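# Shelve the desk flask inside the incubator and close it

## Task

Take the flask off the desk and set it in the single empty spot on an incubator shelf. It has to rest flat on that shelf's surface, with the same face upward that it showed on the desk, and nothing of it may extend beyond the shelf's front edge. At the end the incubator must be closed: the glass door fully shut with its latch rotated to horizontal, and the outer door fully shut. You may push the other flasks a little to make space, but every one of them must finish within about a finger's width of where it started, lying flat on a shelf, not resting on another flask, with its original face up. Otherwise the task fails. The task also fails if any flask touches the floor, if either incubator door is slammed while opening or closing, or if the robot topples or finishes leaning.

## Robot and tools

ROBOT. TidyBot++: a wheeled base 0.54 m long, 0.50 m wide and 0.38 m tall on four driven casters, carrying one seven-joint arm with a two-finger gripper. The shoulder sits 0.12 m ahead of the base centre at 0.68 m height. Segments: upper arm 0.42 m, forearm 0.31 m, hand 0.31 m. It starts folded with the hand pointing down; folded, the hand reaches up to 0.08 m past the base front and the elbow stands up to 1.15 m high. A downward-pointing hand reaches at most about 0.94 m height, only near the base. Cameras: base_camera (644x364 pinhole) and wrist_camera (644x476 fisheye, looking along the hand).

FRAMES. All positions are metres. Base frame: origin on the floor below the base centre, x ahead, y to the left, z upward. Odometry frame: the base frame as it stood when the scene began. hand_pose is the point between the finger pads, in the base frame; its z axis runs out along the fingers and the fingers close along its y axis.

move. One action per call. Keys:
- base: object of relative offsets from where the base is now, along its current axes. translate_m (forward +, metres, -2 to 2), strafe_m (left +, metres, -2 to 2), rotate_rad (counter-clockwise seen from above +, radians, -6.3 to 6.3). Translate and strafe together form one straight drive.
- joints: absolute targets by name. joint_1_rad (any angle; spins whole arm about vertical, positive is clockwise from above, opposite to heading), joint_2_rad (-2.249 to 2.249, shoulder; 0 is upper arm vertical, positive leans forward), joint_3_rad (any angle), joint_4_rad (-2.579 to 2.579, elbow; 0 straight, negative folds forearm forward when joint_3 is 3.14), joint_5_rad (any angle), joint_6_rad (-2.099 to 2.099, wrist; negative bends hand forward), joint_7_rad (any angle; hand roll, at 1.57 with hand down the fingers open left and right), gripper_pos (0 fully open to 1 fully closed; gap roughly 85 x (1 - gripper_pos) mm). Any-angle joints go the short way round, so send steps under half a turn. Done tolerances: 0.039 rad for joints 1 to 4, 0.095 for 5 to 7, 0.03 for the gripper.
- target: one list of seven numbers [x, y, z, qw, qx, qy, qz], an absolute hand pose in the base frame, metres plus unit quaternion, the same form hand_pose prints. With target, joints may only contain gripper_pos.
- speeds: caps for this action only: translate_m and strafe_m 0.05 to 0.5 m/s (give one of them for a combined drive), rotate_rad 0.1 to 1.57 rad/s.
- cameras: list of base_camera, wrist_camera or all; [] for none.
- blocking: true (default) returns once everything rests; false returns in about half a second while motion continues.
A move without action keys just reports state and images. Unknown keys make the call invalid; values outside the ranges get it refused, and then later move, wait and finished_scene calls in that reply are skipped; an unplanned stop has the same effect.

wait: seconds (0 to 10), plus cameras; returns early if all motions settle. stop: brakes every running motion and holds it there. zoom_image: camera name and region [x0, y0, x1, y1] in image pixels from the top-left, at most 504 by 504. finished_scene: scene, the integer number of the current scene; irreversible, so only call it once the goal is met and stable.

RESULTS. "move" reads done or the worst status. base_status, joint_status, hand_status: done, moving, off_target (stopped short, may still push), stopped, not_followed (a safety check withheld the targets; "pose unreachable" or "joint command not followed" with a cause), contact_stop or time_out (unplanned stops), torque_fault, limit_stop_at_motor_heat. hand_pose is the measured hand; hand_target is where the joint targets would place it. joint_positions in radians; motor_effort in percent of maximum with the last action's peak in brackets; base_odometry in the odometry frame (wheel counts only, slips included, heading in rad); base_tilt in degrees (forward/right positive); on_its_own lists uncommanded behaviour; pictures names the image order; earlier move reports a non-blocking move; Motor temperatures, MOTOR HOT, OVER-TEMPERATURE FAULT and ARM HIT are warnings.

PRACTICE. Hand targets usually land within about 3 cm: correct by adding (wanted minus measured) to the last target's x, y, z. For joints, add (wanted minus read) to the last command. When holding something, resend hand_target rather than hand_pose to keep the hand still, and never command a joint to its current reading, since the load sags the arm. A resting load shows as hand_pose ceasing to drop while commands go lower. The arm never avoids obstacles and keeps pressing when blocked; nothing keeps it off the base.

AVOID. Releasing or dropping the flask above anything but the shelf, slamming doors (move them slowly), hard pushes on furniture, snagging the raised arm while the base drives or turns (it can topple the robot), swinging a stretched arm sideways, squeezing a gripped flask that still rests on something, and long stretched holds that heat motors. Back away to straighten a leaning robot. Loose objects can occasionally be bumped by outside pushes.

Each tool is called after "Call:" by a JSON object that holds its "fn" and its "kwargs".

## Session

Call:
{"fn": "move", "kwargs": {}}

Scene clock: 0.00 s.
Motor temperatures (°C): [32 21 24 32 35 36 39]
base_odometry: x=+0.000 y=+0.000 heading=+0.000
base_tilt: forward=+0.1 right=-0.3
base_status: not commanded
joint_positions: joint_1_rad=+0.042 joint_2_rad=-0.342 joint_3_rad=+3.141 joint_4_rad=-2.506 joint_5_rad=-0.027 joint_6_rad=-0.916 joint_7_rad=+1.559 gripper_pos=+0.000
joint_status: not commanded
motor_effort: joint_1_rad=+0 joint_2_rad=-1 joint_3_rad=+0 joint_4_rad=+15 joint_5_rad=+1 joint_6_rad=+1 joint_7_rad=+1
hand_pose: x=+0.2581 y=+0.0022 z=+0.5919 quat_wxyz=(-0.010, +0.999, -0.034, +0.031) (m; base frame)
hand_target: x=+0.2583 y=+0.0022 z=+0.5920 quat_wxyz=(-0.010, +0.999, -0.034, +0.031) (m; base frame)
hand_status: not commanded
pictures: base_camera, wrist_camera

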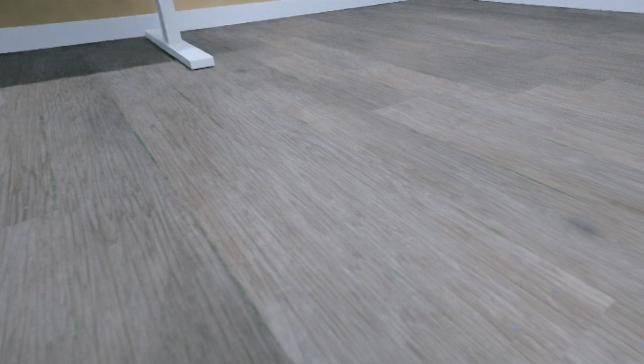

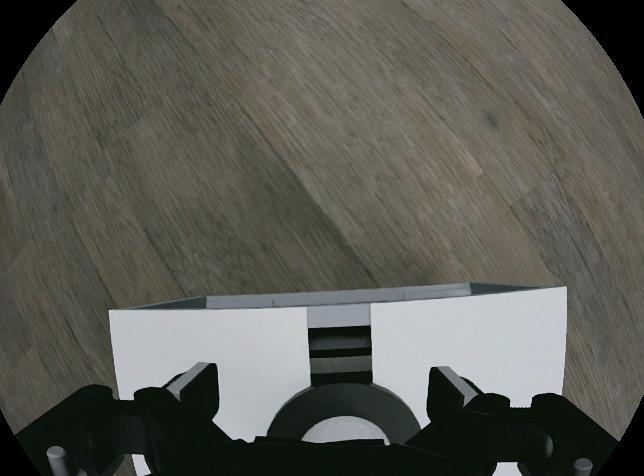

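Call:
{"fn": "move", "kwargs": {"joints": {"joint_6_rad": 0.5}}}

Call:
{"fn": "move", "kwargs": {"base": {"rotate_rad": 1.0}}}

Call:
{"fn": "move", "kwargs": {"base": {"rotate_rad": -2.0}}}

Scene clock: 7.37 s.
Motor temperatures (°C): [32 21 24 32 35 36 39]
move: done
base_odometry: x=+0.000 y=+0.000 heading=+0.000
base_tilt: forward=+0.1 right=-0.3
base_status: not commanded
joint_positions: joint_1_rad=+0.042 joint_2_rad=-0.342 joint_3_rad=+3.141 joint_4_rad=-2.506 joint_5_rad=-0.027 joint_6_rad=+0.451 joint_7_rad=+1.559 gripper_pos=+0.000
joint_status: all done
motor_effort: joint_1_rad=+0(1) joint_2_rad=-7(7) joint_3_rad=-1(1) joint_4_rad=+19(20) joint_5_rad=+1(1) joint_6_rad=+9(9) joint_7_rad=+0(1)
hand_pose: x=+0.5462 y=-0.0197 z=+0.8585 quat_wxyz=(+0.006, +0.755, -0.033, +0.655) (m; base frame)
hand_target: x=+0.5481 y=-0.0201 z=+0.8739 quat_wxyz=(+0.007, +0.738, -0.032, +0.674) (m; base frame)
hand_status: not commanded
pictures: base_camera, wrist_camera

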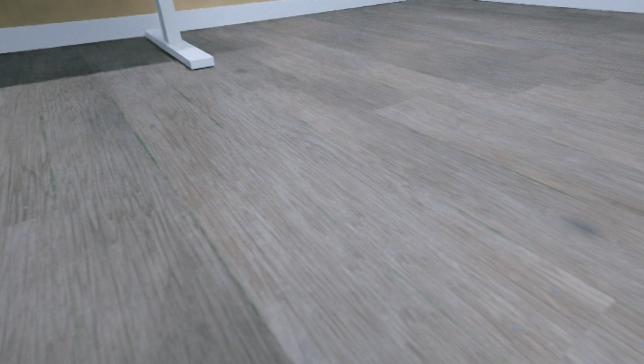

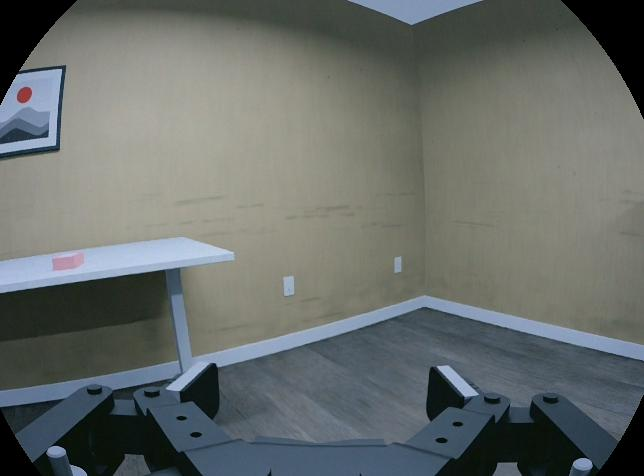

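Scene clock: 9.30 s.
Motor temperatures (°C): [32 21 24 32 35 36 39]
move: done
base_odometry: x=+0.000 y=+0.000 heading=+1.000
base_tilt: forward=+0.1 right=-0.4
base_status: done
joint_positions: joint_1_rad=+0.042 joint_2_rad=-0.342 joint_3_rad=+3.141 joint_4_rad=-2.506 joint_5_rad=-0.027 joint_6_rad=+0.451 joint_7_rad=+1.559 gripper_pos=+0.000
joint_status: not commanded
motor_effort: joint_1_rad=-1(2) joint_2_rad=-7(7) joint_3_rad=+0(2) joint_4_rad=+19(20) joint_5_rad=+0(1) joint_6_rad=+9(9) joint_7_rad=+1(1)
hand_pose: x=+0.5462 y=-0.0196 z=+0.8586 quat_wxyz=(+0.006, +0.755, -0.033, +0.655) (m; base frame)
hand_target: x=+0.5481 y=-0.0201 z=+0.8739 quat_wxyz=(+0.007, +0.738, -0.032, +0.674) (m; base frame)
hand_status: not commanded
pictures: base_camera, wrist_camera

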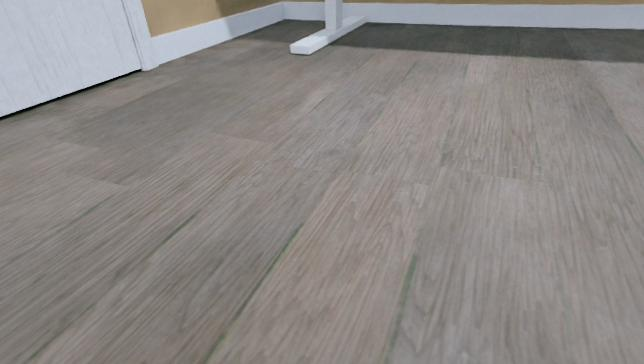

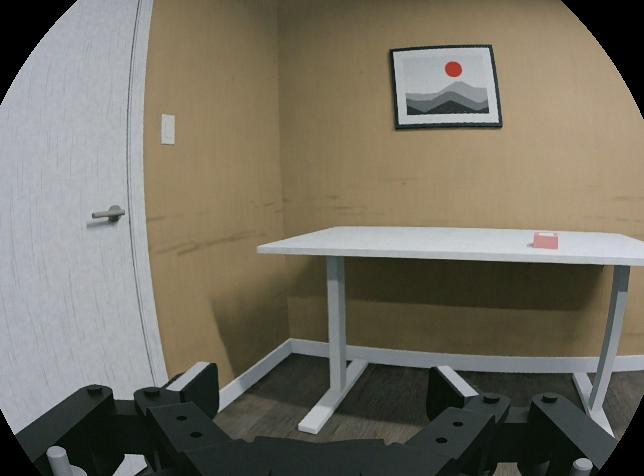

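Scene clock: 12.00 s.
Motor temperatures (°C): [32 21 24 32 35 36 39]
move: done
base_odometry: x=+0.000 y=+0.000 heading=-1.000
base_tilt: forward=+0.0 right=-0.3
base_status: done
joint_positions: joint_1_rad=+0.041 joint_2_rad=-0.342 joint_3_rad=+3.140 joint_4_rad=-2.506 joint_5_rad=-0.027 joint_6_rad=+0.452 joint_7_rad=+1.559 gripper_pos=+0.000
joint_status: not commanded
motor_effort: joint_1_rad=+0(2) joint_2_rad=-6(8) joint_3_rad=+0(2) joint_4_rad=+20(20) joint_5_rad=+1(1) joint_6_rad=+9(9) joint_7_rad=+0(1)
hand_pose: x=+0.5462 y=-0.0194 z=+0.8587 quat_wxyz=(+0.006, +0.755, -0.032, +0.655) (m; base frame)
hand_target: x=+0.5481 y=-0.0201 z=+0.8739 quat_wxyz=(+0.007, +0.738, -0.032, +0.674) (m; base frame)
hand_status: not commanded
pictures: base_camera, wrist_camera

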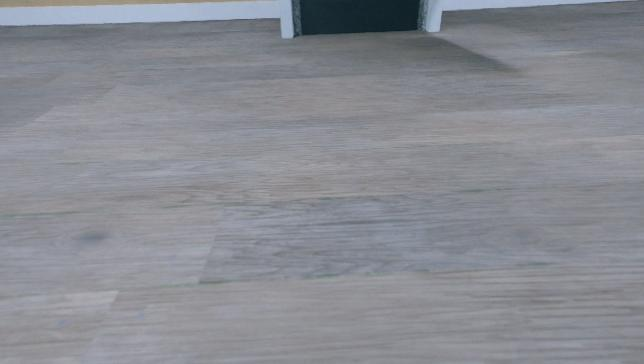

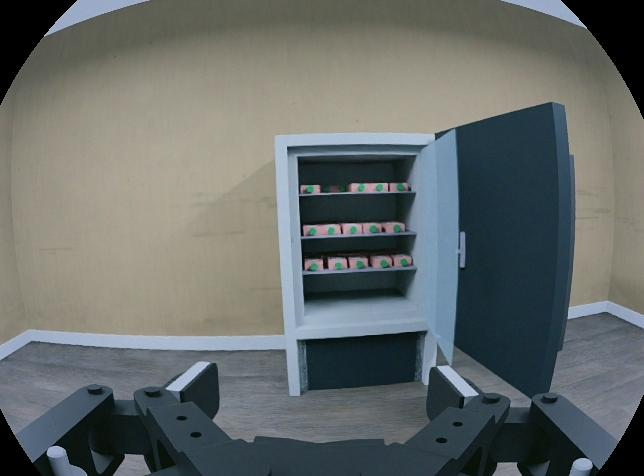

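Call:
{"fn": "zoom_image", "kwargs": {"camera": "wrist_camera", "region": [270, 120, 450, 300]}}

Call:
{"fn": "zoom_image", "kwargs": {"camera": "wrist_camera", "region": [270, 100, 590, 410]}}

Scaled by 2.800.

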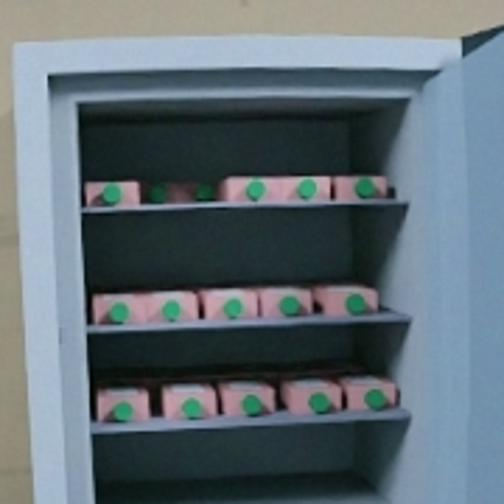

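Scaled by 1.575.

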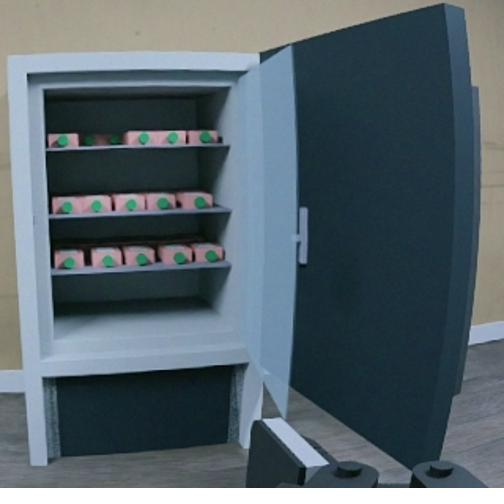

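Call:
{"fn": "move", "kwargs": {"base": {"rotate_rad": 1.785}, "cameras": []}}

Call:
{"fn": "move", "kwargs": {"base": {"strafe_m": -0.53, "translate_m": 0.5}}}

Call:
{"fn": "zoom_image", "kwargs": {"camera": "wrist_camera", "region": [200, 180, 440, 330]}}

Scene clock: 58.80 s.
Motor temperatures (°C): [32 21 24 32 35 36 39]
move: done
base_odometry: x=+0.000 y=+0.000 heading=+0.785
base_tilt: forward=+0.1 right=-0.3
base_status: done
joint_positions: joint_1_rad=+0.041 joint_2_rad=-0.342 joint_3_rad=+3.140 joint_4_rad=-2.506 joint_5_rad=-0.027 joint_6_rad=+0.452 joint_7_rad=+1.559 gripper_pos=+0.000
joint_status: not commanded
motor_effort: joint_1_rad=+0(2) joint_2_rad=-7(8) joint_3_rad=-1(2) joint_4_rad=+19(20) joint_5_rad=+1(1) joint_6_rad=+9(9) joint_7_rad=+0(1)
hand_pose: x=+0.5462 y=-0.0194 z=+0.8587 quat_wxyz=(+0.006, +0.755, -0.032, +0.655) (m; base frame)
hand_target: x=+0.5481 y=-0.0201 z=+0.8739 quat_wxyz=(+0.007, +0.738, -0.032, +0.674) (m; base frame)
hand_status: not commanded
pictures: none
No camera images: "cameras" was empty.

Scene clock: 61.70 s.
Motor temperatures (°C): [32 21 24 32 35 36 39]
move: done
base_odometry: x=+0.728 y=-0.022 heading=+0.785
base_tilt: forward=+0.0 right=-0.3
base_status: done
joint_positions: joint_1_rad=+0.041 joint_2_rad=-0.342 joint_3_rad=+3.140 joint_4_rad=-2.506 joint_5_rad=-0.027 joint_6_rad=+0.453 joint_7_rad=+1.559 gripper_pos=+0.000
joint_status: not commanded
motor_effort: joint_1_rad=+0(1) joint_2_rad=-6(8) joint_3_rad=+0(2) joint_4_rad=+19(20) joint_5_rad=+0(1) joint_6_rad=+9(9) joint_7_rad=+1(1)
hand_pose: x=+0.5463 y=-0.0194 z=+0.8591 quat_wxyz=(+0.006, +0.754, -0.032, +0.656) (m; base frame)
hand_target: x=+0.5481 y=-0.0201 z=+0.8739 quat_wxyz=(+0.007, +0.738, -0.032, +0.674) (m; base frame)
hand_status: not commanded
pictures: base_camera, wrist_camera

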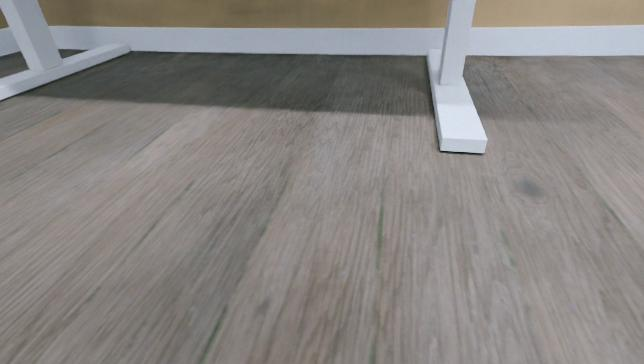

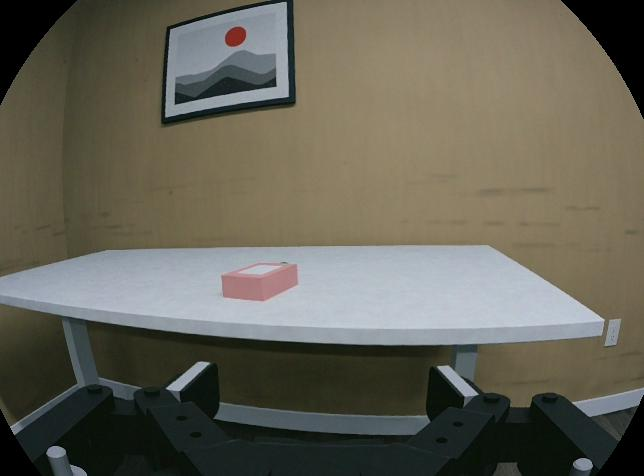

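Scaled by 2.100.

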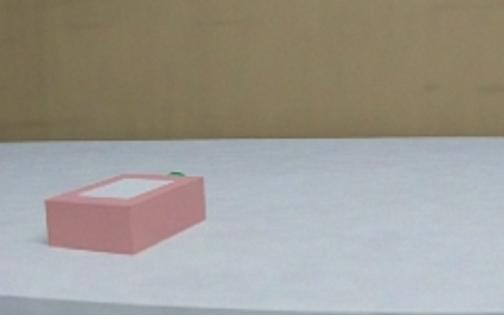

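Call:
{"fn": "move", "kwargs": {"joints": {"joint_6_rad": -0.15}, "base": {"translate_m": 0.2}}}

Call:
{"fn": "zoom_image", "kwargs": {"camera": "wrist_camera", "region": [180, 50, 480, 300]}}

Scene clock: 122.97 s.
Motor temperatures (°C): [32 21 24 32 35 36 39]
move: done
base_odometry: x=+0.870 y=+0.120 heading=+0.785
base_tilt: forward=+0.0 right=-0.3
base_status: done
joint_positions: joint_1_rad=+0.041 joint_2_rad=-0.335 joint_3_rad=+3.140 joint_4_rad=-2.508 joint_5_rad=-0.027 joint_6_rad=-0.104 joint_7_rad=+1.559 gripper_pos=+0.000
joint_status: all done
motor_effort: joint_1_rad=+0(1) joint_2_rad=-5(10) joint_3_rad=+0(1) joint_4_rad=+17(20) joint_5_rad=+0(1) joint_6_rad=+7(9) joint_7_rad=+1(1)
hand_pose: x=+0.4761 y=-0.0122 z=+0.6990 quat_wxyz=(-0.001, +0.907, -0.035, +0.419) (m; base frame)
hand_target: x=+0.4678 y=-0.0116 z=+0.6922 quat_wxyz=(-0.001, +0.915, -0.035, +0.402) (m; base frame)
hand_status: not commanded
pictures: base_camera, wrist_camera

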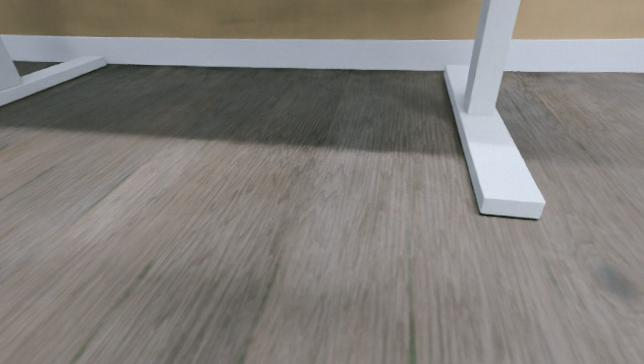

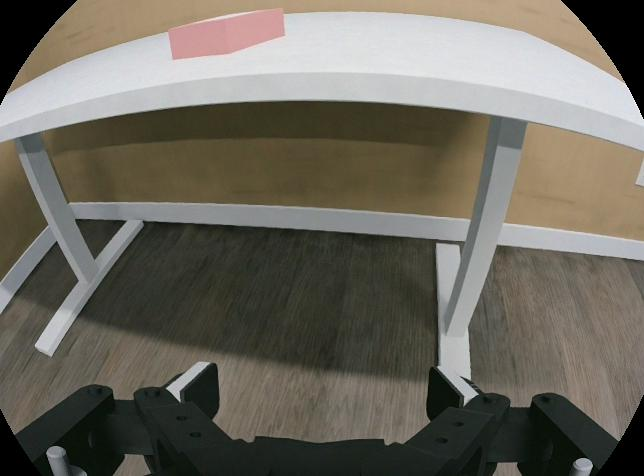

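Scaled by 1.680.

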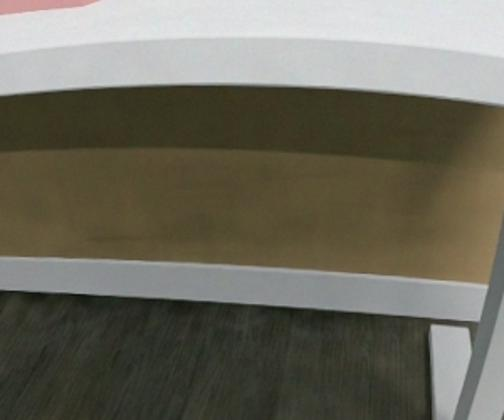

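Call:
{"fn": "move", "kwargs": {"joints": {"joint_6_rad": 0.4}, "cameras": []}}

Call:
{"fn": "move", "kwargs": {"base": {"translate_m": 0.15, "strafe_m": 0.30, "rotate_rad": -0.3}, "cameras": ["wrist_camera"]}}

Call:
{"fn": "zoom_image", "kwargs": {"camera": "wrist_camera", "region": [200, 180, 440, 380]}}

Scene clock: 160.30 s.
Motor temperatures (°C): [32 21 24 32 35 36 39]
move: done
base_odometry: x=+0.870 y=+0.120 heading=+0.785
base_tilt: forward=+0.0 right=-0.3
base_status: not commanded
joint_positions: joint_1_rad=+0.041 joint_2_rad=-0.335 joint_3_rad=+3.140 joint_4_rad=-2.509 joint_5_rad=-0.027 joint_6_rad=+0.362 joint_7_rad=+1.559 gripper_pos=+0.000
joint_status: all done
motor_effort: joint_1_rad=+0(1) joint_2_rad=-6(7) joint_3_rad=-1(1) joint_4_rad=+19(21) joint_5_rad=+1(1) joint_6_rad=+9(9) joint_7_rad=+0(1)
hand_pose: x=+0.5414 y=-0.0186 z=+0.8267 quat_wxyz=(+0.005, +0.786, -0.033, +0.617) (m; base frame)
hand_target: x=+0.5437 y=-0.0192 z=+0.8431 quat_wxyz=(+0.006, +0.771, -0.033, +0.636) (m; base frame)
hand_status: not commanded
pictures: none
No camera images: "cameras" was empty.

Scene clock: 162.27 s.
Motor temperatures (°C): [32 21 24 32 35 36 39]
move: done
base_odometry: x=+0.764 y=+0.438 heading=+0.484
base_tilt: forward=+0.1 right=-0.3
base_status: done
joint_positions: joint_1_rad=+0.041 joint_2_rad=-0.335 joint_3_rad=+3.141 joint_4_rad=-2.509 joint_5_rad=-0.027 joint_6_rad=+0.362 joint_7_rad=+1.559 gripper_pos=+0.000
joint_status: not commanded
motor_effort: joint_1_rad=+0(2) joint_2_rad=-7(7) joint_3_rad=+0(3) joint_4_rad=+19(20) joint_5_rad=+0(1) joint_6_rad=+9(9) joint_7_rad=+0(1)
hand_pose: x=+0.5414 y=-0.0187 z=+0.8267 quat_wxyz=(+0.005, +0.786, -0.033, +0.617) (m; base frame)
hand_target: x=+0.5437 y=-0.0192 z=+0.8431 quat_wxyz=(+0.006, +0.771, -0.033, +0.636) (m; base frame)
hand_status: not commanded
pictures: wrist_camera

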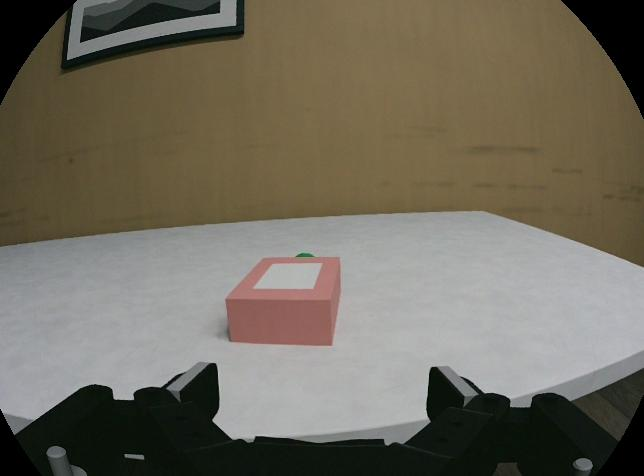

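Scaled by 2.100.

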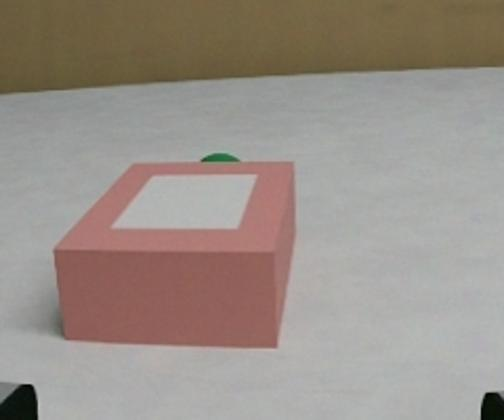

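Call:
{"fn": "move", "kwargs": {"base": {"translate_m": 0.013, "strafe_m": 0.098, "rotate_rad": -0.13}, "cameras": []}}

Call:
{"fn": "move", "kwargs": {"target": [0.60, 0, 0.85, 0, 0.906, 0, 0.423], "cameras": ["wrist_camera"]}}

Call:
{"fn": "zoom_image", "kwargs": {"camera": "wrist_camera", "region": [160, 160, 500, 420]}}

Scene clock: 185.80 s.
Motor temperatures (°C): [32 21 24 32 35 36 39]
move: done
base_odometry: x=+0.730 y=+0.531 heading=+0.354
base_tilt: forward=+0.1 right=-0.3
base_status: done
joint_positions: joint_1_rad=+0.042 joint_2_rad=-0.335 joint_3_rad=+3.141 joint_4_rad=-2.509 joint_5_rad=-0.027 joint_6_rad=+0.362 joint_7_rad=+1.559 gripper_pos=+0.000
joint_status: not commanded
motor_effort: joint_1_rad=-1(2) joint_2_rad=-7(7) joint_3_rad=-1(3) joint_4_rad=+19(20) joint_5_rad=+0(1) joint_6_rad=+9(9) joint_7_rad=+1(1)
hand_pose: x=+0.5414 y=-0.0188 z=+0.8267 quat_wxyz=(+0.005, +0.786, -0.033, +0.617) (m; base frame)
hand_target: x=+0.5437 y=-0.0192 z=+0.8431 quat_wxyz=(+0.006, +0.771, -0.033, +0.636) (m; base frame)
hand_status: not commanded
pictures: none
No camera images: "cameras" was empty.

Scene clock: 188.03 s.
Motor temperatures (°C): [32 21 24 32 35 36 39]
move: off_target
base_odometry: x=+0.730 y=+0.531 heading=+0.354
base_tilt: forward=+0.0 right=-0.3
base_status: not commanded
joint_positions: joint_1_rad=+0.005 joint_2_rad=-0.177 joint_3_rad=+3.141 joint_4_rad=-1.904 joint_5_rad=-0.027 joint_6_rad=-0.491 joint_7_rad=+1.559 gripper_pos=+0.000
joint_status: not commanded
motor_effort: joint_1_rad=+0(1) joint_2_rad=-14(14) joint_3_rad=-1(1) joint_4_rad=+21(21) joint_5_rad=+0(1) joint_6_rad=+7(9) joint_7_rad=+1(1)
hand_pose: x=+0.6038 y=+0.0031 z=+0.8598 quat_wxyz=(-0.012, +0.895, -0.015, +0.446) (m; base frame)
hand_target: x=+0.6000 y=+0.0000 z=+0.8500 quat_wxyz=(+0.000, +0.906, +0.000, +0.423) (m; base frame)
hand_status: off_target (0.011 m and 3.6 deg from the pose sent, 0.066 m and 26.5 deg at the start)
pictures: wrist_camera

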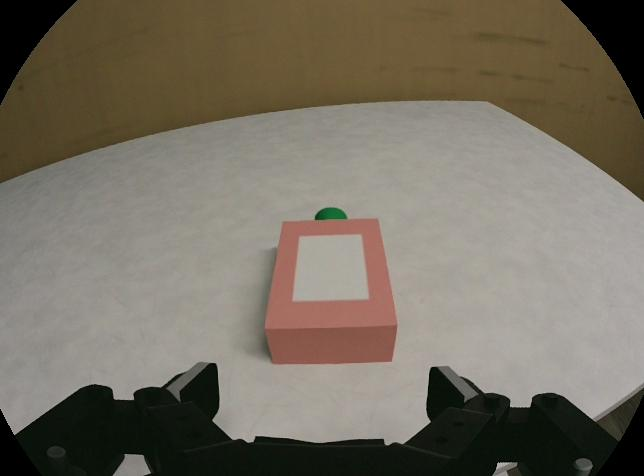

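Scaled by 1.482.

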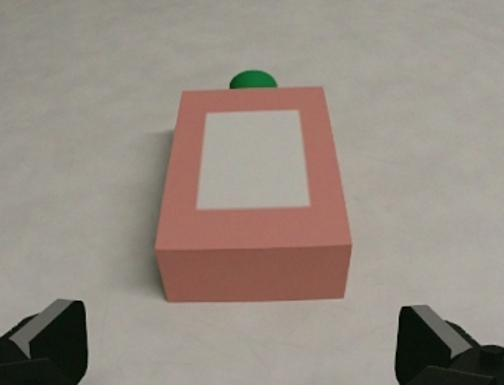

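Call:
{"fn": "move", "kwargs": {"target": [0.635, -0.008, 0.80, 0, 0.915, 0, 0.403], "cameras": ["wrist_camera"]}}

Call:
{"fn": "zoom_image", "kwargs": {"camera": "wrist_camera", "region": [160, 200, 500, 460]}}

Scene clock: 197.53 s.
Motor temperatures (°C): [32 21 24 32 35 35 39]
move: off_target
base_odometry: x=+0.730 y=+0.531 heading=+0.354
base_tilt: forward=+0.0 right=-0.3
base_status: not commanded
joint_positions: joint_1_rad=+0.005 joint_2_rad=-0.032 joint_3_rad=+3.159 joint_4_rad=-1.904 joint_5_rad=-0.027 joint_6_rad=-0.480 joint_7_rad=+1.570 gripper_pos=+0.000
joint_status: not commanded
motor_effort: joint_1_rad=-1(1) joint_2_rad=-18(21) joint_3_rad=-1(2) joint_4_rad=+19(21) joint_5_rad=+0(1) joint_6_rad=+7(7) joint_7_rad=+0(1)
hand_pose: x=+0.6272 y=-0.0064 z=+0.7905 quat_wxyz=(-0.006, +0.923, -0.019, +0.385) (m; base frame)
hand_target: x=+0.6350 y=-0.0080 z=+0.8000 quat_wxyz=(+0.000, +0.915, +0.000, +0.403) (m; base frame)
hand_status: off_target (0.012 m and 3.2 deg from the pose sent, 0.068 m and 5.8 deg at the start)
pictures: wrist_camera

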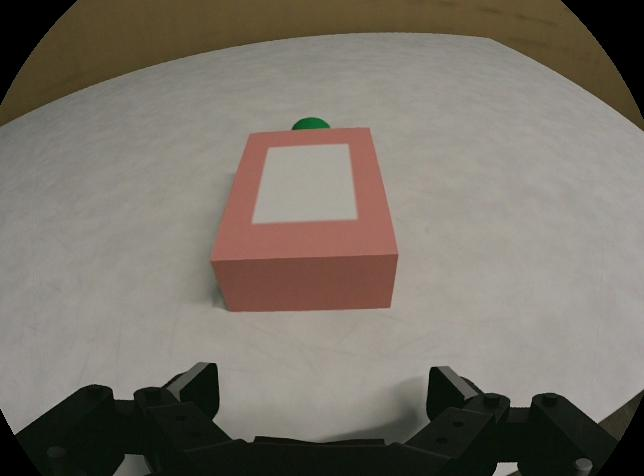

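Scaled by 1.482.

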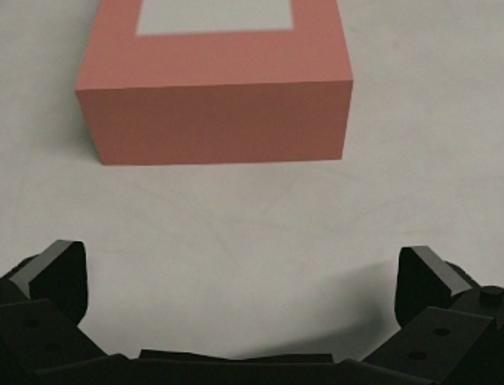

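Call:
{"fn": "move", "kwargs": {"target": [0.665, -0.0005, 0.808, 0, 0.906, 0, 0.423], "cameras": ["wrist_camera"]}}

Call:
{"fn": "zoom_image", "kwargs": {"camera": "wrist_camera", "region": [160, 200, 500, 460]}}

Scene clock: 219.53 s.
Motor temperatures (°C): [32 21 24 32 35 35 39]
move: off_target
base_odometry: x=+0.730 y=+0.531 heading=+0.354
base_tilt: forward=+0.0 right=-0.3
base_status: not commanded
joint_positions: joint_1_rad=+0.003 joint_2_rad=+0.012 joint_3_rad=+3.159 joint_4_rad=-1.870 joint_5_rad=-0.027 joint_6_rad=-0.436 joint_7_rad=+1.570 gripper_pos=+0.000
joint_status: not commanded
motor_effort: joint_1_rad=+0(1) joint_2_rad=-20(21) joint_3_rad=+0(2) joint_4_rad=+20(20) joint_5_rad=+0(0) joint_6_rad=+7(7) joint_7_rad=+0(1)
hand_pose: x=+0.6518 y=-0.0060 z=+0.7948 quat_wxyz=(-0.006, +0.916, -0.018, +0.400) (m; base frame)
hand_target: x=+0.6650 y=-0.0005 z=+0.8080 quat_wxyz=(+0.000, +0.906, +0.000, +0.423) (m; base frame)
hand_status: off_target (0.020 m and 3.6 deg from the pose sent, 0.042 m and 5.3 deg at the start)
pictures: wrist_camera

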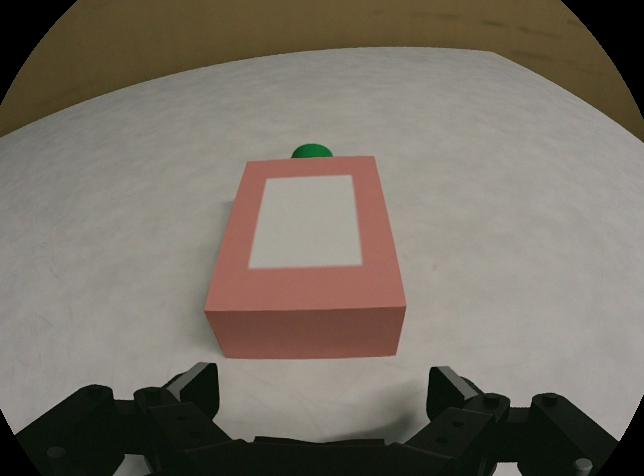

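Scaled by 1.482.

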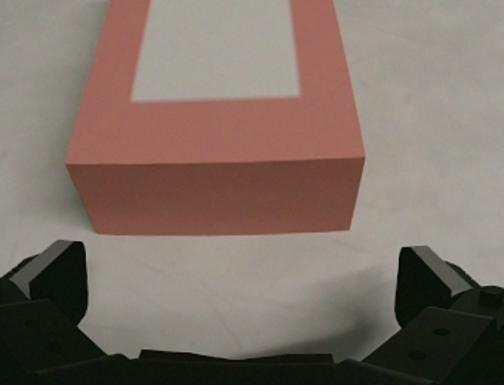

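Call:
{"fn": "move", "kwargs": {"base": {"strafe_m": 0.007}, "cameras": []}}

Call:
{"fn": "move", "kwargs": {"target": [0.69, -0.0005, 0.815, 0, 0.906, 0, 0.423], "cameras": ["wrist_camera"]}}

Call:
{"fn": "zoom_image", "kwargs": {"camera": "wrist_camera", "region": [160, 200, 500, 460]}}

Scene clock: 236.27 s.
Motor temperatures (°C): [32 21 24 32 35 35 39]
move: done
base_odometry: x=+0.727 y=+0.538 heading=+0.353
base_tilt: forward=+0.0 right=-0.3
base_status: done
joint_positions: joint_1_rad=-0.003 joint_2_rad=+0.012 joint_3_rad=+3.159 joint_4_rad=-1.870 joint_5_rad=-0.027 joint_6_rad=-0.436 joint_7_rad=+1.570 gripper_pos=+0.000
joint_status: not commanded
motor_effort: joint_1_rad=+0(2) joint_2_rad=-20(21) joint_3_rad=-1(3) joint_4_rad=+20(21) joint_5_rad=+0(1) joint_6_rad=+7(7) joint_7_rad=+0(1)
hand_pose: x=+0.6518 y=-0.0028 z=+0.7948 quat_wxyz=(-0.007, +0.916, -0.016, +0.400) (m; base frame)
hand_target: x=+0.6650 y=-0.0005 z=+0.8080 quat_wxyz=(+0.000, +0.906, +0.000, +0.423) (m; base frame)
hand_status: not commanded
pictures: none
No camera images: "cameras" was empty.

Scene clock: 237.13 s.
Motor temperatures (°C): [32 21 24 32 35 35 39]
move: off_target
base_odometry: x=+0.727 y=+0.538 heading=+0.353
base_tilt: forward=-0.1 right=-0.3
base_status: not commanded
joint_positions: joint_1_rad=-0.003 joint_2_rad=+0.062 joint_3_rad=+3.159 joint_4_rad=-1.791 joint_5_rad=-0.027 joint_6_rad=-0.436 joint_7_rad=+1.570 gripper_pos=+0.000
joint_status: not commanded
motor_effort: joint_1_rad=-1(1) joint_2_rad=-22(23) joint_3_rad=-1(2) joint_4_rad=+20(21) joint_5_rad=+0(1) joint_6_rad=+7(7) joint_7_rad=+0(1)
hand_pose: x=+0.6816 y=-0.0031 z=+0.8091 quat_wxyz=(-0.007, +0.910, -0.015, +0.413) (m; base frame)
hand_target: x=+0.6900 y=-0.0005 z=+0.8150 quat_wxyz=(+0.000, +0.906, +0.000, +0.423) (m; base frame)
hand_status: off_target (0.011 m and 2.3 deg from the pose sent, 0.043 m and 3.5 deg at the start)
pictures: wrist_camera

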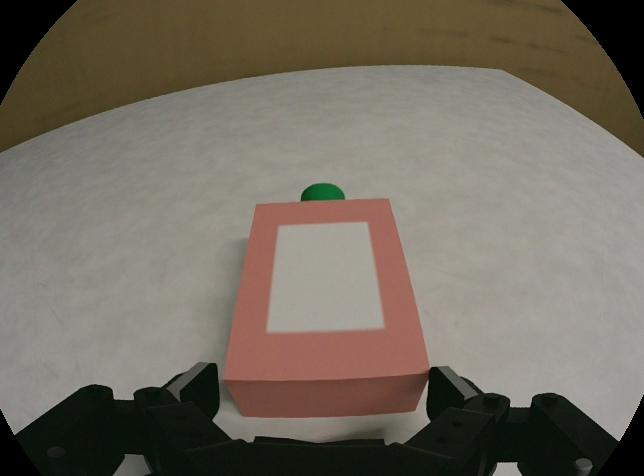

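Scaled by 1.482.

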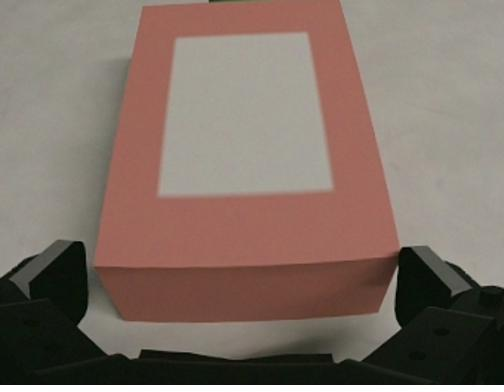

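Call:
{"fn": "move", "kwargs": {"target": [0.70, -0.002, 0.815, 0.007, 0.908, 0.015, 0.418], "cameras": ["wrist_camera"]}}

Call:
{"fn": "zoom_image", "kwargs": {"camera": "wrist_camera", "region": [160, 200, 500, 460]}}

Scene clock: 252.50 s.
Motor temperatures (°C): [32 21 24 32 35 35 39]
move: off_target
base_odometry: x=+0.727 y=+0.538 heading=+0.353
base_tilt: forward=+0.1 right=-0.3
base_status: not commanded
joint_positions: joint_1_rad=-0.003 joint_2_rad=+0.089 joint_3_rad=+3.159 joint_4_rad=-1.754 joint_5_rad=-0.027 joint_6_rad=-0.436 joint_7_rad=+1.577 gripper_pos=+0.000
joint_status: not commanded
motor_effort: joint_1_rad=+0(1) joint_2_rad=-23(24) joint_3_rad=-1(1) joint_4_rad=+21(21) joint_5_rad=+0(1) joint_6_rad=+7(7) joint_7_rad=+0(1)
hand_pose: x=+0.6960 y=-0.0032 z=+0.8142 quat_wxyz=(-0.005, +0.908, -0.012, +0.418) (m; base frame)
hand_target: x=+0.7000 y=-0.0020 z=+0.8150 quat_wxyz=(+0.007, +0.908, +0.015, +0.418) (m; base frame)
hand_status: off_target (0.004 m and 3.4 deg from the pose sent, 0.019 m and 3.9 deg at the start)
pictures: wrist_camera

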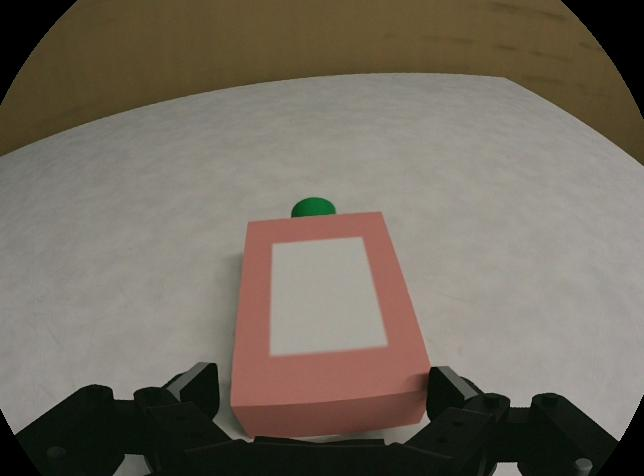

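Scaled by 1.482.

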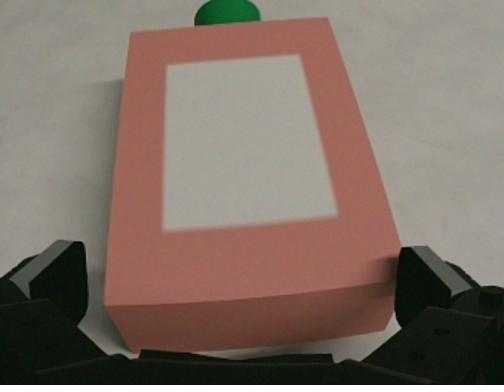

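Call:
{"fn": "move", "kwargs": {"target": [0.66, -0.002, 0.82, 0.007, 0.908, 0.015, 0.418], "cameras": []}}

Call:
{"fn": "move", "kwargs": {"base": {"strafe_m": -0.037, "rotate_rad": 0.05}, "cameras": ["wrist_camera"]}}

Call:
{"fn": "zoom_image", "kwargs": {"camera": "wrist_camera", "region": [160, 200, 500, 460]}}

Scene clock: 265.13 s.
Motor temperatures (°C): [32 21 24 32 35 35 39]
move: off_target
base_odometry: x=+0.727 y=+0.538 heading=+0.353
base_tilt: forward=-0.1 right=-0.3
base_status: not commanded
joint_positions: joint_1_rad=-0.003 joint_2_rad=+0.016 joint_3_rad=+3.159 joint_4_rad=-1.821 joint_5_rad=-0.027 joint_6_rad=-0.436 joint_7_rad=+1.577 gripper_pos=+0.000
joint_status: not commanded
motor_effort: joint_1_rad=-1(1) joint_2_rad=-21(25) joint_3_rad=-1(2) joint_4_rad=+21(21) joint_5_rad=+0(0) joint_6_rad=+7(7) joint_7_rad=+0(1)
hand_pose: x=+0.6669 y=-0.0030 z=+0.8191 quat_wxyz=(-0.006, +0.907, -0.012, +0.421) (m; base frame)
hand_target: x=+0.6600 y=-0.0020 z=+0.8200 quat_wxyz=(+0.007, +0.908, +0.015, +0.418) (m; base frame)
hand_status: off_target (0.007 m and 3.5 deg from the pose sent, 0.036 m and 3.4 deg at the start)
pictures: none
No camera images: "cameras" was empty.

Scene clock: 266.00 s.
Motor temperatures (°C): [32 21 24 32 35 35 39]
move: done
base_odometry: x=+0.740 y=+0.503 heading=+0.403
base_tilt: forward=+0.0 right=-0.3
base_status: done
joint_positions: joint_1_rad=-0.006 joint_2_rad=+0.016 joint_3_rad=+3.161 joint_4_rad=-1.821 joint_5_rad=-0.027 joint_6_rad=-0.436 joint_7_rad=+1.577 gripper_pos=+0.000
joint_status: not commanded
motor_effort: joint_1_rad=+0(2) joint_2_rad=-21(21) joint_3_rad=-1(2) joint_4_rad=+20(21) joint_5_rad=+0(1) joint_6_rad=+7(7) joint_7_rad=+1(1)
hand_pose: x=+0.6670 y=-0.0025 z=+0.8191 quat_wxyz=(-0.006, +0.907, -0.012, +0.421) (m; base frame)
hand_target: x=+0.6600 y=-0.0020 z=+0.8200 quat_wxyz=(+0.007, +0.908, +0.015, +0.418) (m; base frame)
hand_status: not commanded
pictures: wrist_camera

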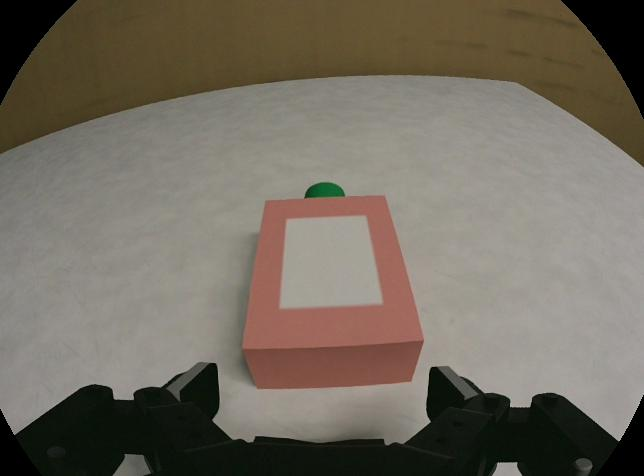

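Scaled by 1.482.

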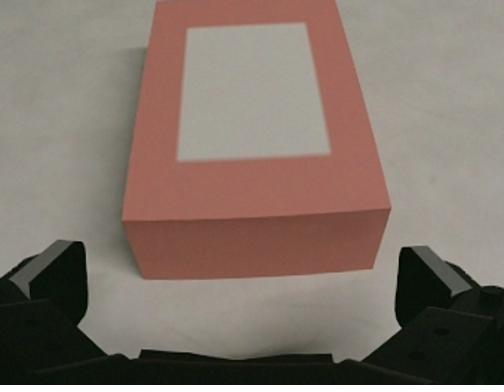

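Call:
{"fn": "move", "kwargs": {"base": {"strafe_m": -0.0185, "rotate_rad": 0.02}, "cameras": []}}

Call:
{"fn": "move", "kwargs": {"target": [0.69, -0.002, 0.82, 0.007, 0.908, 0.015, 0.418], "cameras": ["wrist_camera"]}}

Call:
{"fn": "zoom_image", "kwargs": {"camera": "wrist_camera", "region": [160, 200, 500, 460]}}

Scene clock: 276.50 s.
Motor temperatures (°C): [32 21 24 32 35 35 39]
move: done
base_odometry: x=+0.748 y=+0.486 heading=+0.424
base_tilt: forward=+0.0 right=-0.3
base_status: done
joint_positions: joint_1_rad=-0.007 joint_2_rad=+0.016 joint_3_rad=+3.161 joint_4_rad=-1.821 joint_5_rad=-0.027 joint_6_rad=-0.436 joint_7_rad=+1.577 gripper_pos=+0.000
joint_status: not commanded
motor_effort: joint_1_rad=+0(3) joint_2_rad=-21(21) joint_3_rad=-1(2) joint_4_rad=+21(21) joint_5_rad=+0(1) joint_6_rad=+7(7) joint_7_rad=+0(1)
hand_pose: x=+0.6670 y=-0.0022 z=+0.8191 quat_wxyz=(-0.006, +0.907, -0.011, +0.421) (m; base frame)
hand_target: x=+0.6600 y=-0.0020 z=+0.8200 quat_wxyz=(+0.007, +0.908, +0.015, +0.418) (m; base frame)
hand_status: not commanded
pictures: none
No camera images: "cameras" was empty.

Scene clock: 277.37 s.
Motor temperatures (°C): [32 21 24 32 35 35 39]
move: off_target
base_odometry: x=+0.748 y=+0.486 heading=+0.424
base_tilt: forward=+0.1 right=-0.3
base_status: not commanded
joint_positions: joint_1_rad=-0.007 joint_2_rad=+0.067 joint_3_rad=+3.161 joint_4_rad=-1.765 joint_5_rad=-0.027 joint_6_rad=-0.436 joint_7_rad=+1.577 gripper_pos=+0.000
joint_status: not commanded
motor_effort: joint_1_rad=+0(1) joint_2_rad=-23(24) joint_3_rad=+0(2) joint_4_rad=+20(21) joint_5_rad=+0(1) joint_6_rad=+7(7) joint_7_rad=+0(1)
hand_pose: x=+0.6900 y=-0.0023 z=+0.8208 quat_wxyz=(-0.006, +0.906, -0.011, +0.423) (m; base frame)
hand_target: x=+0.6900 y=-0.0020 z=+0.8200 quat_wxyz=(+0.007, +0.908, +0.015, +0.418) (m; base frame)
hand_status: off_target (0.001 m and 3.4 deg from the pose sent, 0.023 m and 3.4 deg at the start)
pictures: wrist_camera

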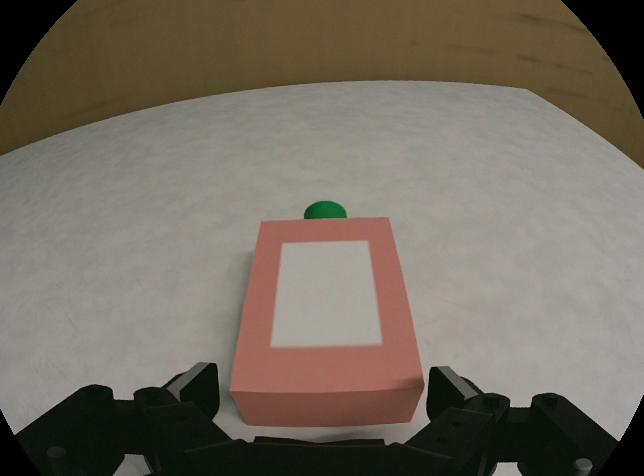

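Scaled by 1.482.

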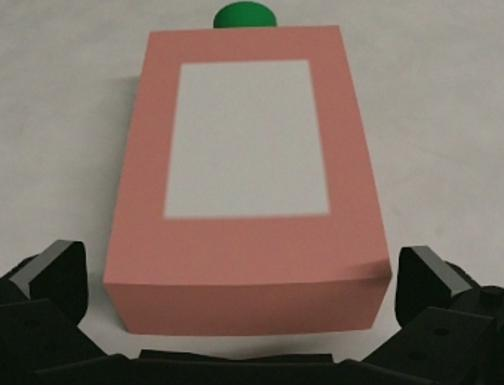

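Call:
{"fn": "move", "kwargs": {"base": {"strafe_m": -0.002}, "cameras": []}}

Call:
{"fn": "move", "kwargs": {"target": [0.706, -0.002, 0.805, 0.007, 0.908, 0.015, 0.418], "cameras": ["wrist_camera"]}}

Call:
{"fn": "zoom_image", "kwargs": {"camera": "wrist_camera", "region": [160, 200, 500, 460]}}

Scene clock: 284.40 s.
Motor temperatures (°C): [32 21 24 32 35 35 39]
move: done
base_odometry: x=+0.748 y=+0.484 heading=+0.424
base_tilt: forward=+0.0 right=-0.3
base_status: done
joint_positions: joint_1_rad=-0.007 joint_2_rad=+0.067 joint_3_rad=+3.161 joint_4_rad=-1.765 joint_5_rad=-0.027 joint_6_rad=-0.436 joint_7_rad=+1.577 gripper_pos=+0.000
joint_status: not commanded
motor_effort: joint_1_rad=-1(4) joint_2_rad=-23(23) joint_3_rad=-1(5) joint_4_rad=+20(21) joint_5_rad=+0(1) joint_6_rad=+7(7) joint_7_rad=+0(1)
hand_pose: x=+0.6900 y=-0.0024 z=+0.8208 quat_wxyz=(-0.006, +0.906, -0.011, +0.423) (m; base frame)
hand_target: x=+0.6900 y=-0.0020 z=+0.8200 quat_wxyz=(+0.007, +0.908, +0.015, +0.418) (m; base frame)
hand_status: not commanded
pictures: none
No camera images: "cameras" was empty.

Scene clock: 285.20 s.
Motor temperatures (°C): [32 21 24 32 35 35 39]
move: off_target
base_odometry: x=+0.748 y=+0.484 heading=+0.424
base_tilt: forward=+0.0 right=-0.2
base_status: not commanded
joint_positions: joint_1_rad=-0.007 joint_2_rad=+0.116 joint_3_rad=+3.161 joint_4_rad=-1.764 joint_5_rad=-0.027 joint_6_rad=-0.432 joint_7_rad=+1.577 gripper_pos=+0.000
joint_status: not commanded
motor_effort: joint_1_rad=+1(1) joint_2_rad=-24(26) joint_3_rad=+0(2) joint_4_rad=+20(21) joint_5_rad=+0(0) joint_6_rad=+7(7) joint_7_rad=+0(1)
hand_pose: x=+0.6973 y=-0.0023 z=+0.7941 quat_wxyz=(-0.005, +0.915, -0.011, +0.403) (m; base frame)
hand_target: x=+0.7060 y=-0.0020 z=+0.8050 quat_wxyz=(+0.007, +0.908, +0.015, +0.418) (m; base frame)
hand_status: off_target (0.014 m and 3.8 deg from the pose sent, 0.023 m and 3.4 deg at the start)
pictures: wrist_camera

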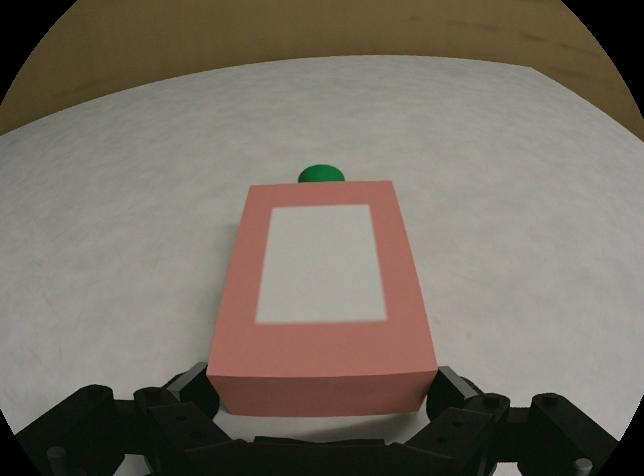

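Scaled by 1.482.

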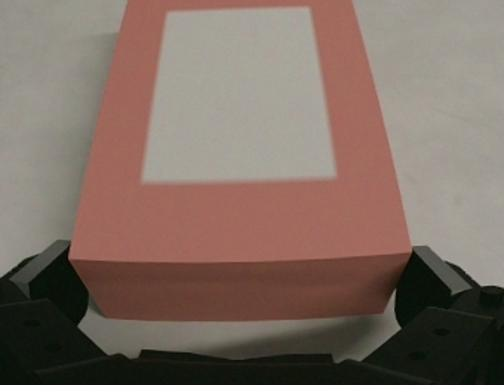

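Call:
{"fn": "move", "kwargs": {"target": [0.724, -0.002, 0.811, 0.007, 0.908, 0.015, 0.418], "cameras": ["wrist_camera"]}}

Call:
{"fn": "zoom_image", "kwargs": {"camera": "wrist_camera", "region": [160, 200, 500, 460]}}

Scene clock: 290.83 s.
Motor temperatures (°C): [32 21 24 32 35 35 39]
move: off_target
base_odometry: x=+0.748 y=+0.484 heading=+0.424
base_tilt: forward=+0.1 right=-0.3
base_status: not commanded
joint_positions: joint_1_rad=-0.007 joint_2_rad=+0.148 joint_3_rad=+3.161 joint_4_rad=-1.697 joint_5_rad=-0.027 joint_6_rad=-0.432 joint_7_rad=+1.577 gripper_pos=+0.000
joint_status: not commanded
motor_effort: joint_1_rad=+0(1) joint_2_rad=-26(26) joint_3_rad=-1(1) joint_4_rad=+21(21) joint_5_rad=+0(1) joint_6_rad=+7(7) joint_7_rad=+1(1)
hand_pose: x=+0.7207 y=-0.0024 z=+0.8110 quat_wxyz=(-0.005, +0.908, -0.011, +0.419) (m; base frame)
hand_target: x=+0.7240 y=-0.0020 z=+0.8110 quat_wxyz=(+0.007, +0.908, +0.015, +0.418) (m; base frame)
hand_status: off_target (0.003 m and 3.3 deg from the pose sent, 0.032 m and 3.8 deg at the start)
pictures: wrist_camera

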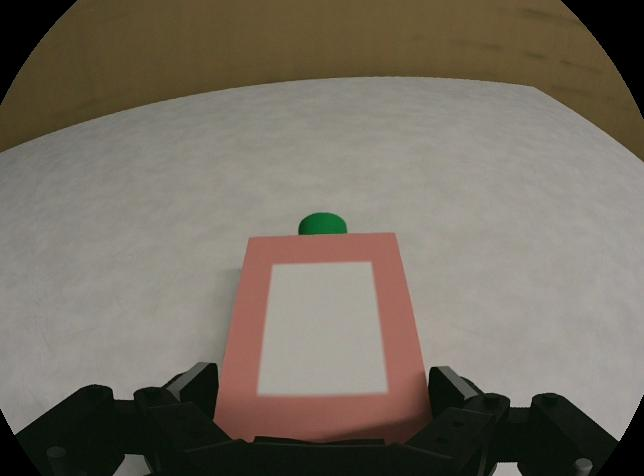

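Scaled by 1.482.

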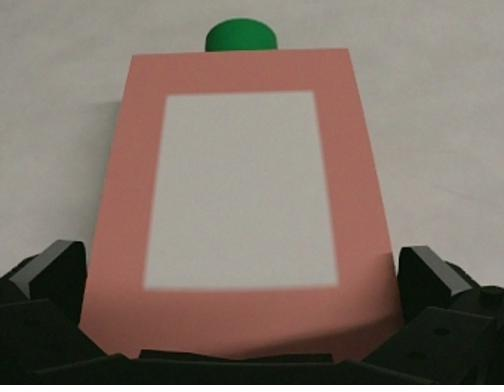

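Call:
{"fn": "move", "kwargs": {"target": [0.728, -0.002, 0.80, 0.007, 0.908, 0.015, 0.418], "cameras": ["wrist_camera"]}}

Call:
{"fn": "zoom_image", "kwargs": {"camera": "wrist_camera", "region": [160, 200, 500, 460]}}

Scene clock: 297.03 s.
Motor temperatures (°C): [32 21 24 32 35 35 39]
move: off_target
base_odometry: x=+0.748 y=+0.484 heading=+0.424
base_tilt: forward=+0.0 right=-0.3
base_status: not commanded
joint_positions: joint_1_rad=-0.007 joint_2_rad=+0.165 joint_3_rad=+3.161 joint_4_rad=-1.700 joint_5_rad=-0.027 joint_6_rad=-0.422 joint_7_rad=+1.577 gripper_pos=+0.000
joint_status: not commanded
motor_effort: joint_1_rad=-1(1) joint_2_rad=-26(27) joint_3_rad=+0(1) joint_4_rad=+21(21) joint_5_rad=+0(1) joint_6_rad=+7(7) joint_7_rad=+1(1)
hand_pose: x=+0.7240 y=-0.0025 z=+0.8010 quat_wxyz=(-0.005, +0.910, -0.011, +0.414) (m; base frame)
hand_target: x=+0.7280 y=-0.0020 z=+0.8000 quat_wxyz=(+0.007, +0.908, +0.015, +0.418) (m; base frame)
hand_status: off_target (0.004 m and 3.3 deg from the pose sent, 0.013 m and 3.3 deg at the start)
pictures: wrist_camera

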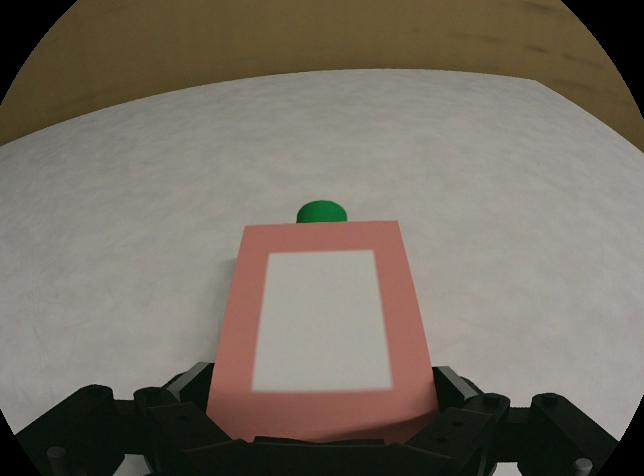

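Scaled by 1.482.

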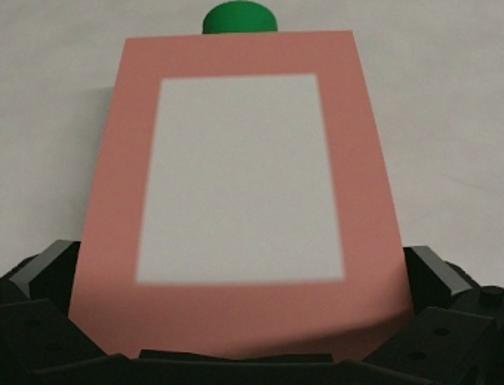

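Call:
{"fn": "move", "kwargs": {"target": [0.728, -0.002, 0.791, 0.007, 0.908, 0.015, 0.418], "cameras": ["wrist_camera"]}}

Call:
{"fn": "zoom_image", "kwargs": {"camera": "wrist_camera", "region": [160, 200, 500, 460]}}

Scene clock: 303.27 s.
Motor temperatures (°C): [32 21 24 32 35 35 39]
move: off_target
base_odometry: x=+0.748 y=+0.484 heading=+0.424
base_tilt: forward=+0.0 right=-0.3
base_status: not commanded
joint_positions: joint_1_rad=-0.007 joint_2_rad=+0.171 joint_3_rad=+3.161 joint_4_rad=-1.715 joint_5_rad=-0.027 joint_6_rad=-0.408 joint_7_rad=+1.577 gripper_pos=+0.000
joint_status: not commanded
motor_effort: joint_1_rad=-1(1) joint_2_rad=-26(27) joint_3_rad=-1(1) joint_4_rad=+20(21) joint_5_rad=+0(1) joint_6_rad=+7(7) joint_7_rad=+0(1)
hand_pose: x=+0.7230 y=-0.0025 z=+0.7932 quat_wxyz=(-0.004, +0.911, -0.011, +0.411) (m; base frame)
hand_target: x=+0.7280 y=-0.0020 z=+0.7910 quat_wxyz=(+0.007, +0.908, +0.015, +0.418) (m; base frame)
hand_status: off_target (0.005 m and 3.4 deg from the pose sent, 0.011 m and 3.3 deg at the start)
pictures: wrist_camera

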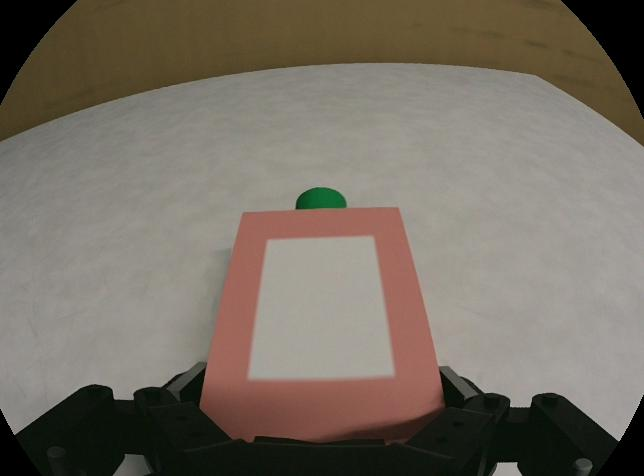

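Scaled by 1.482.

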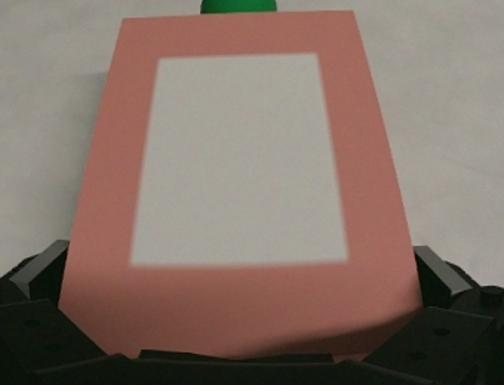

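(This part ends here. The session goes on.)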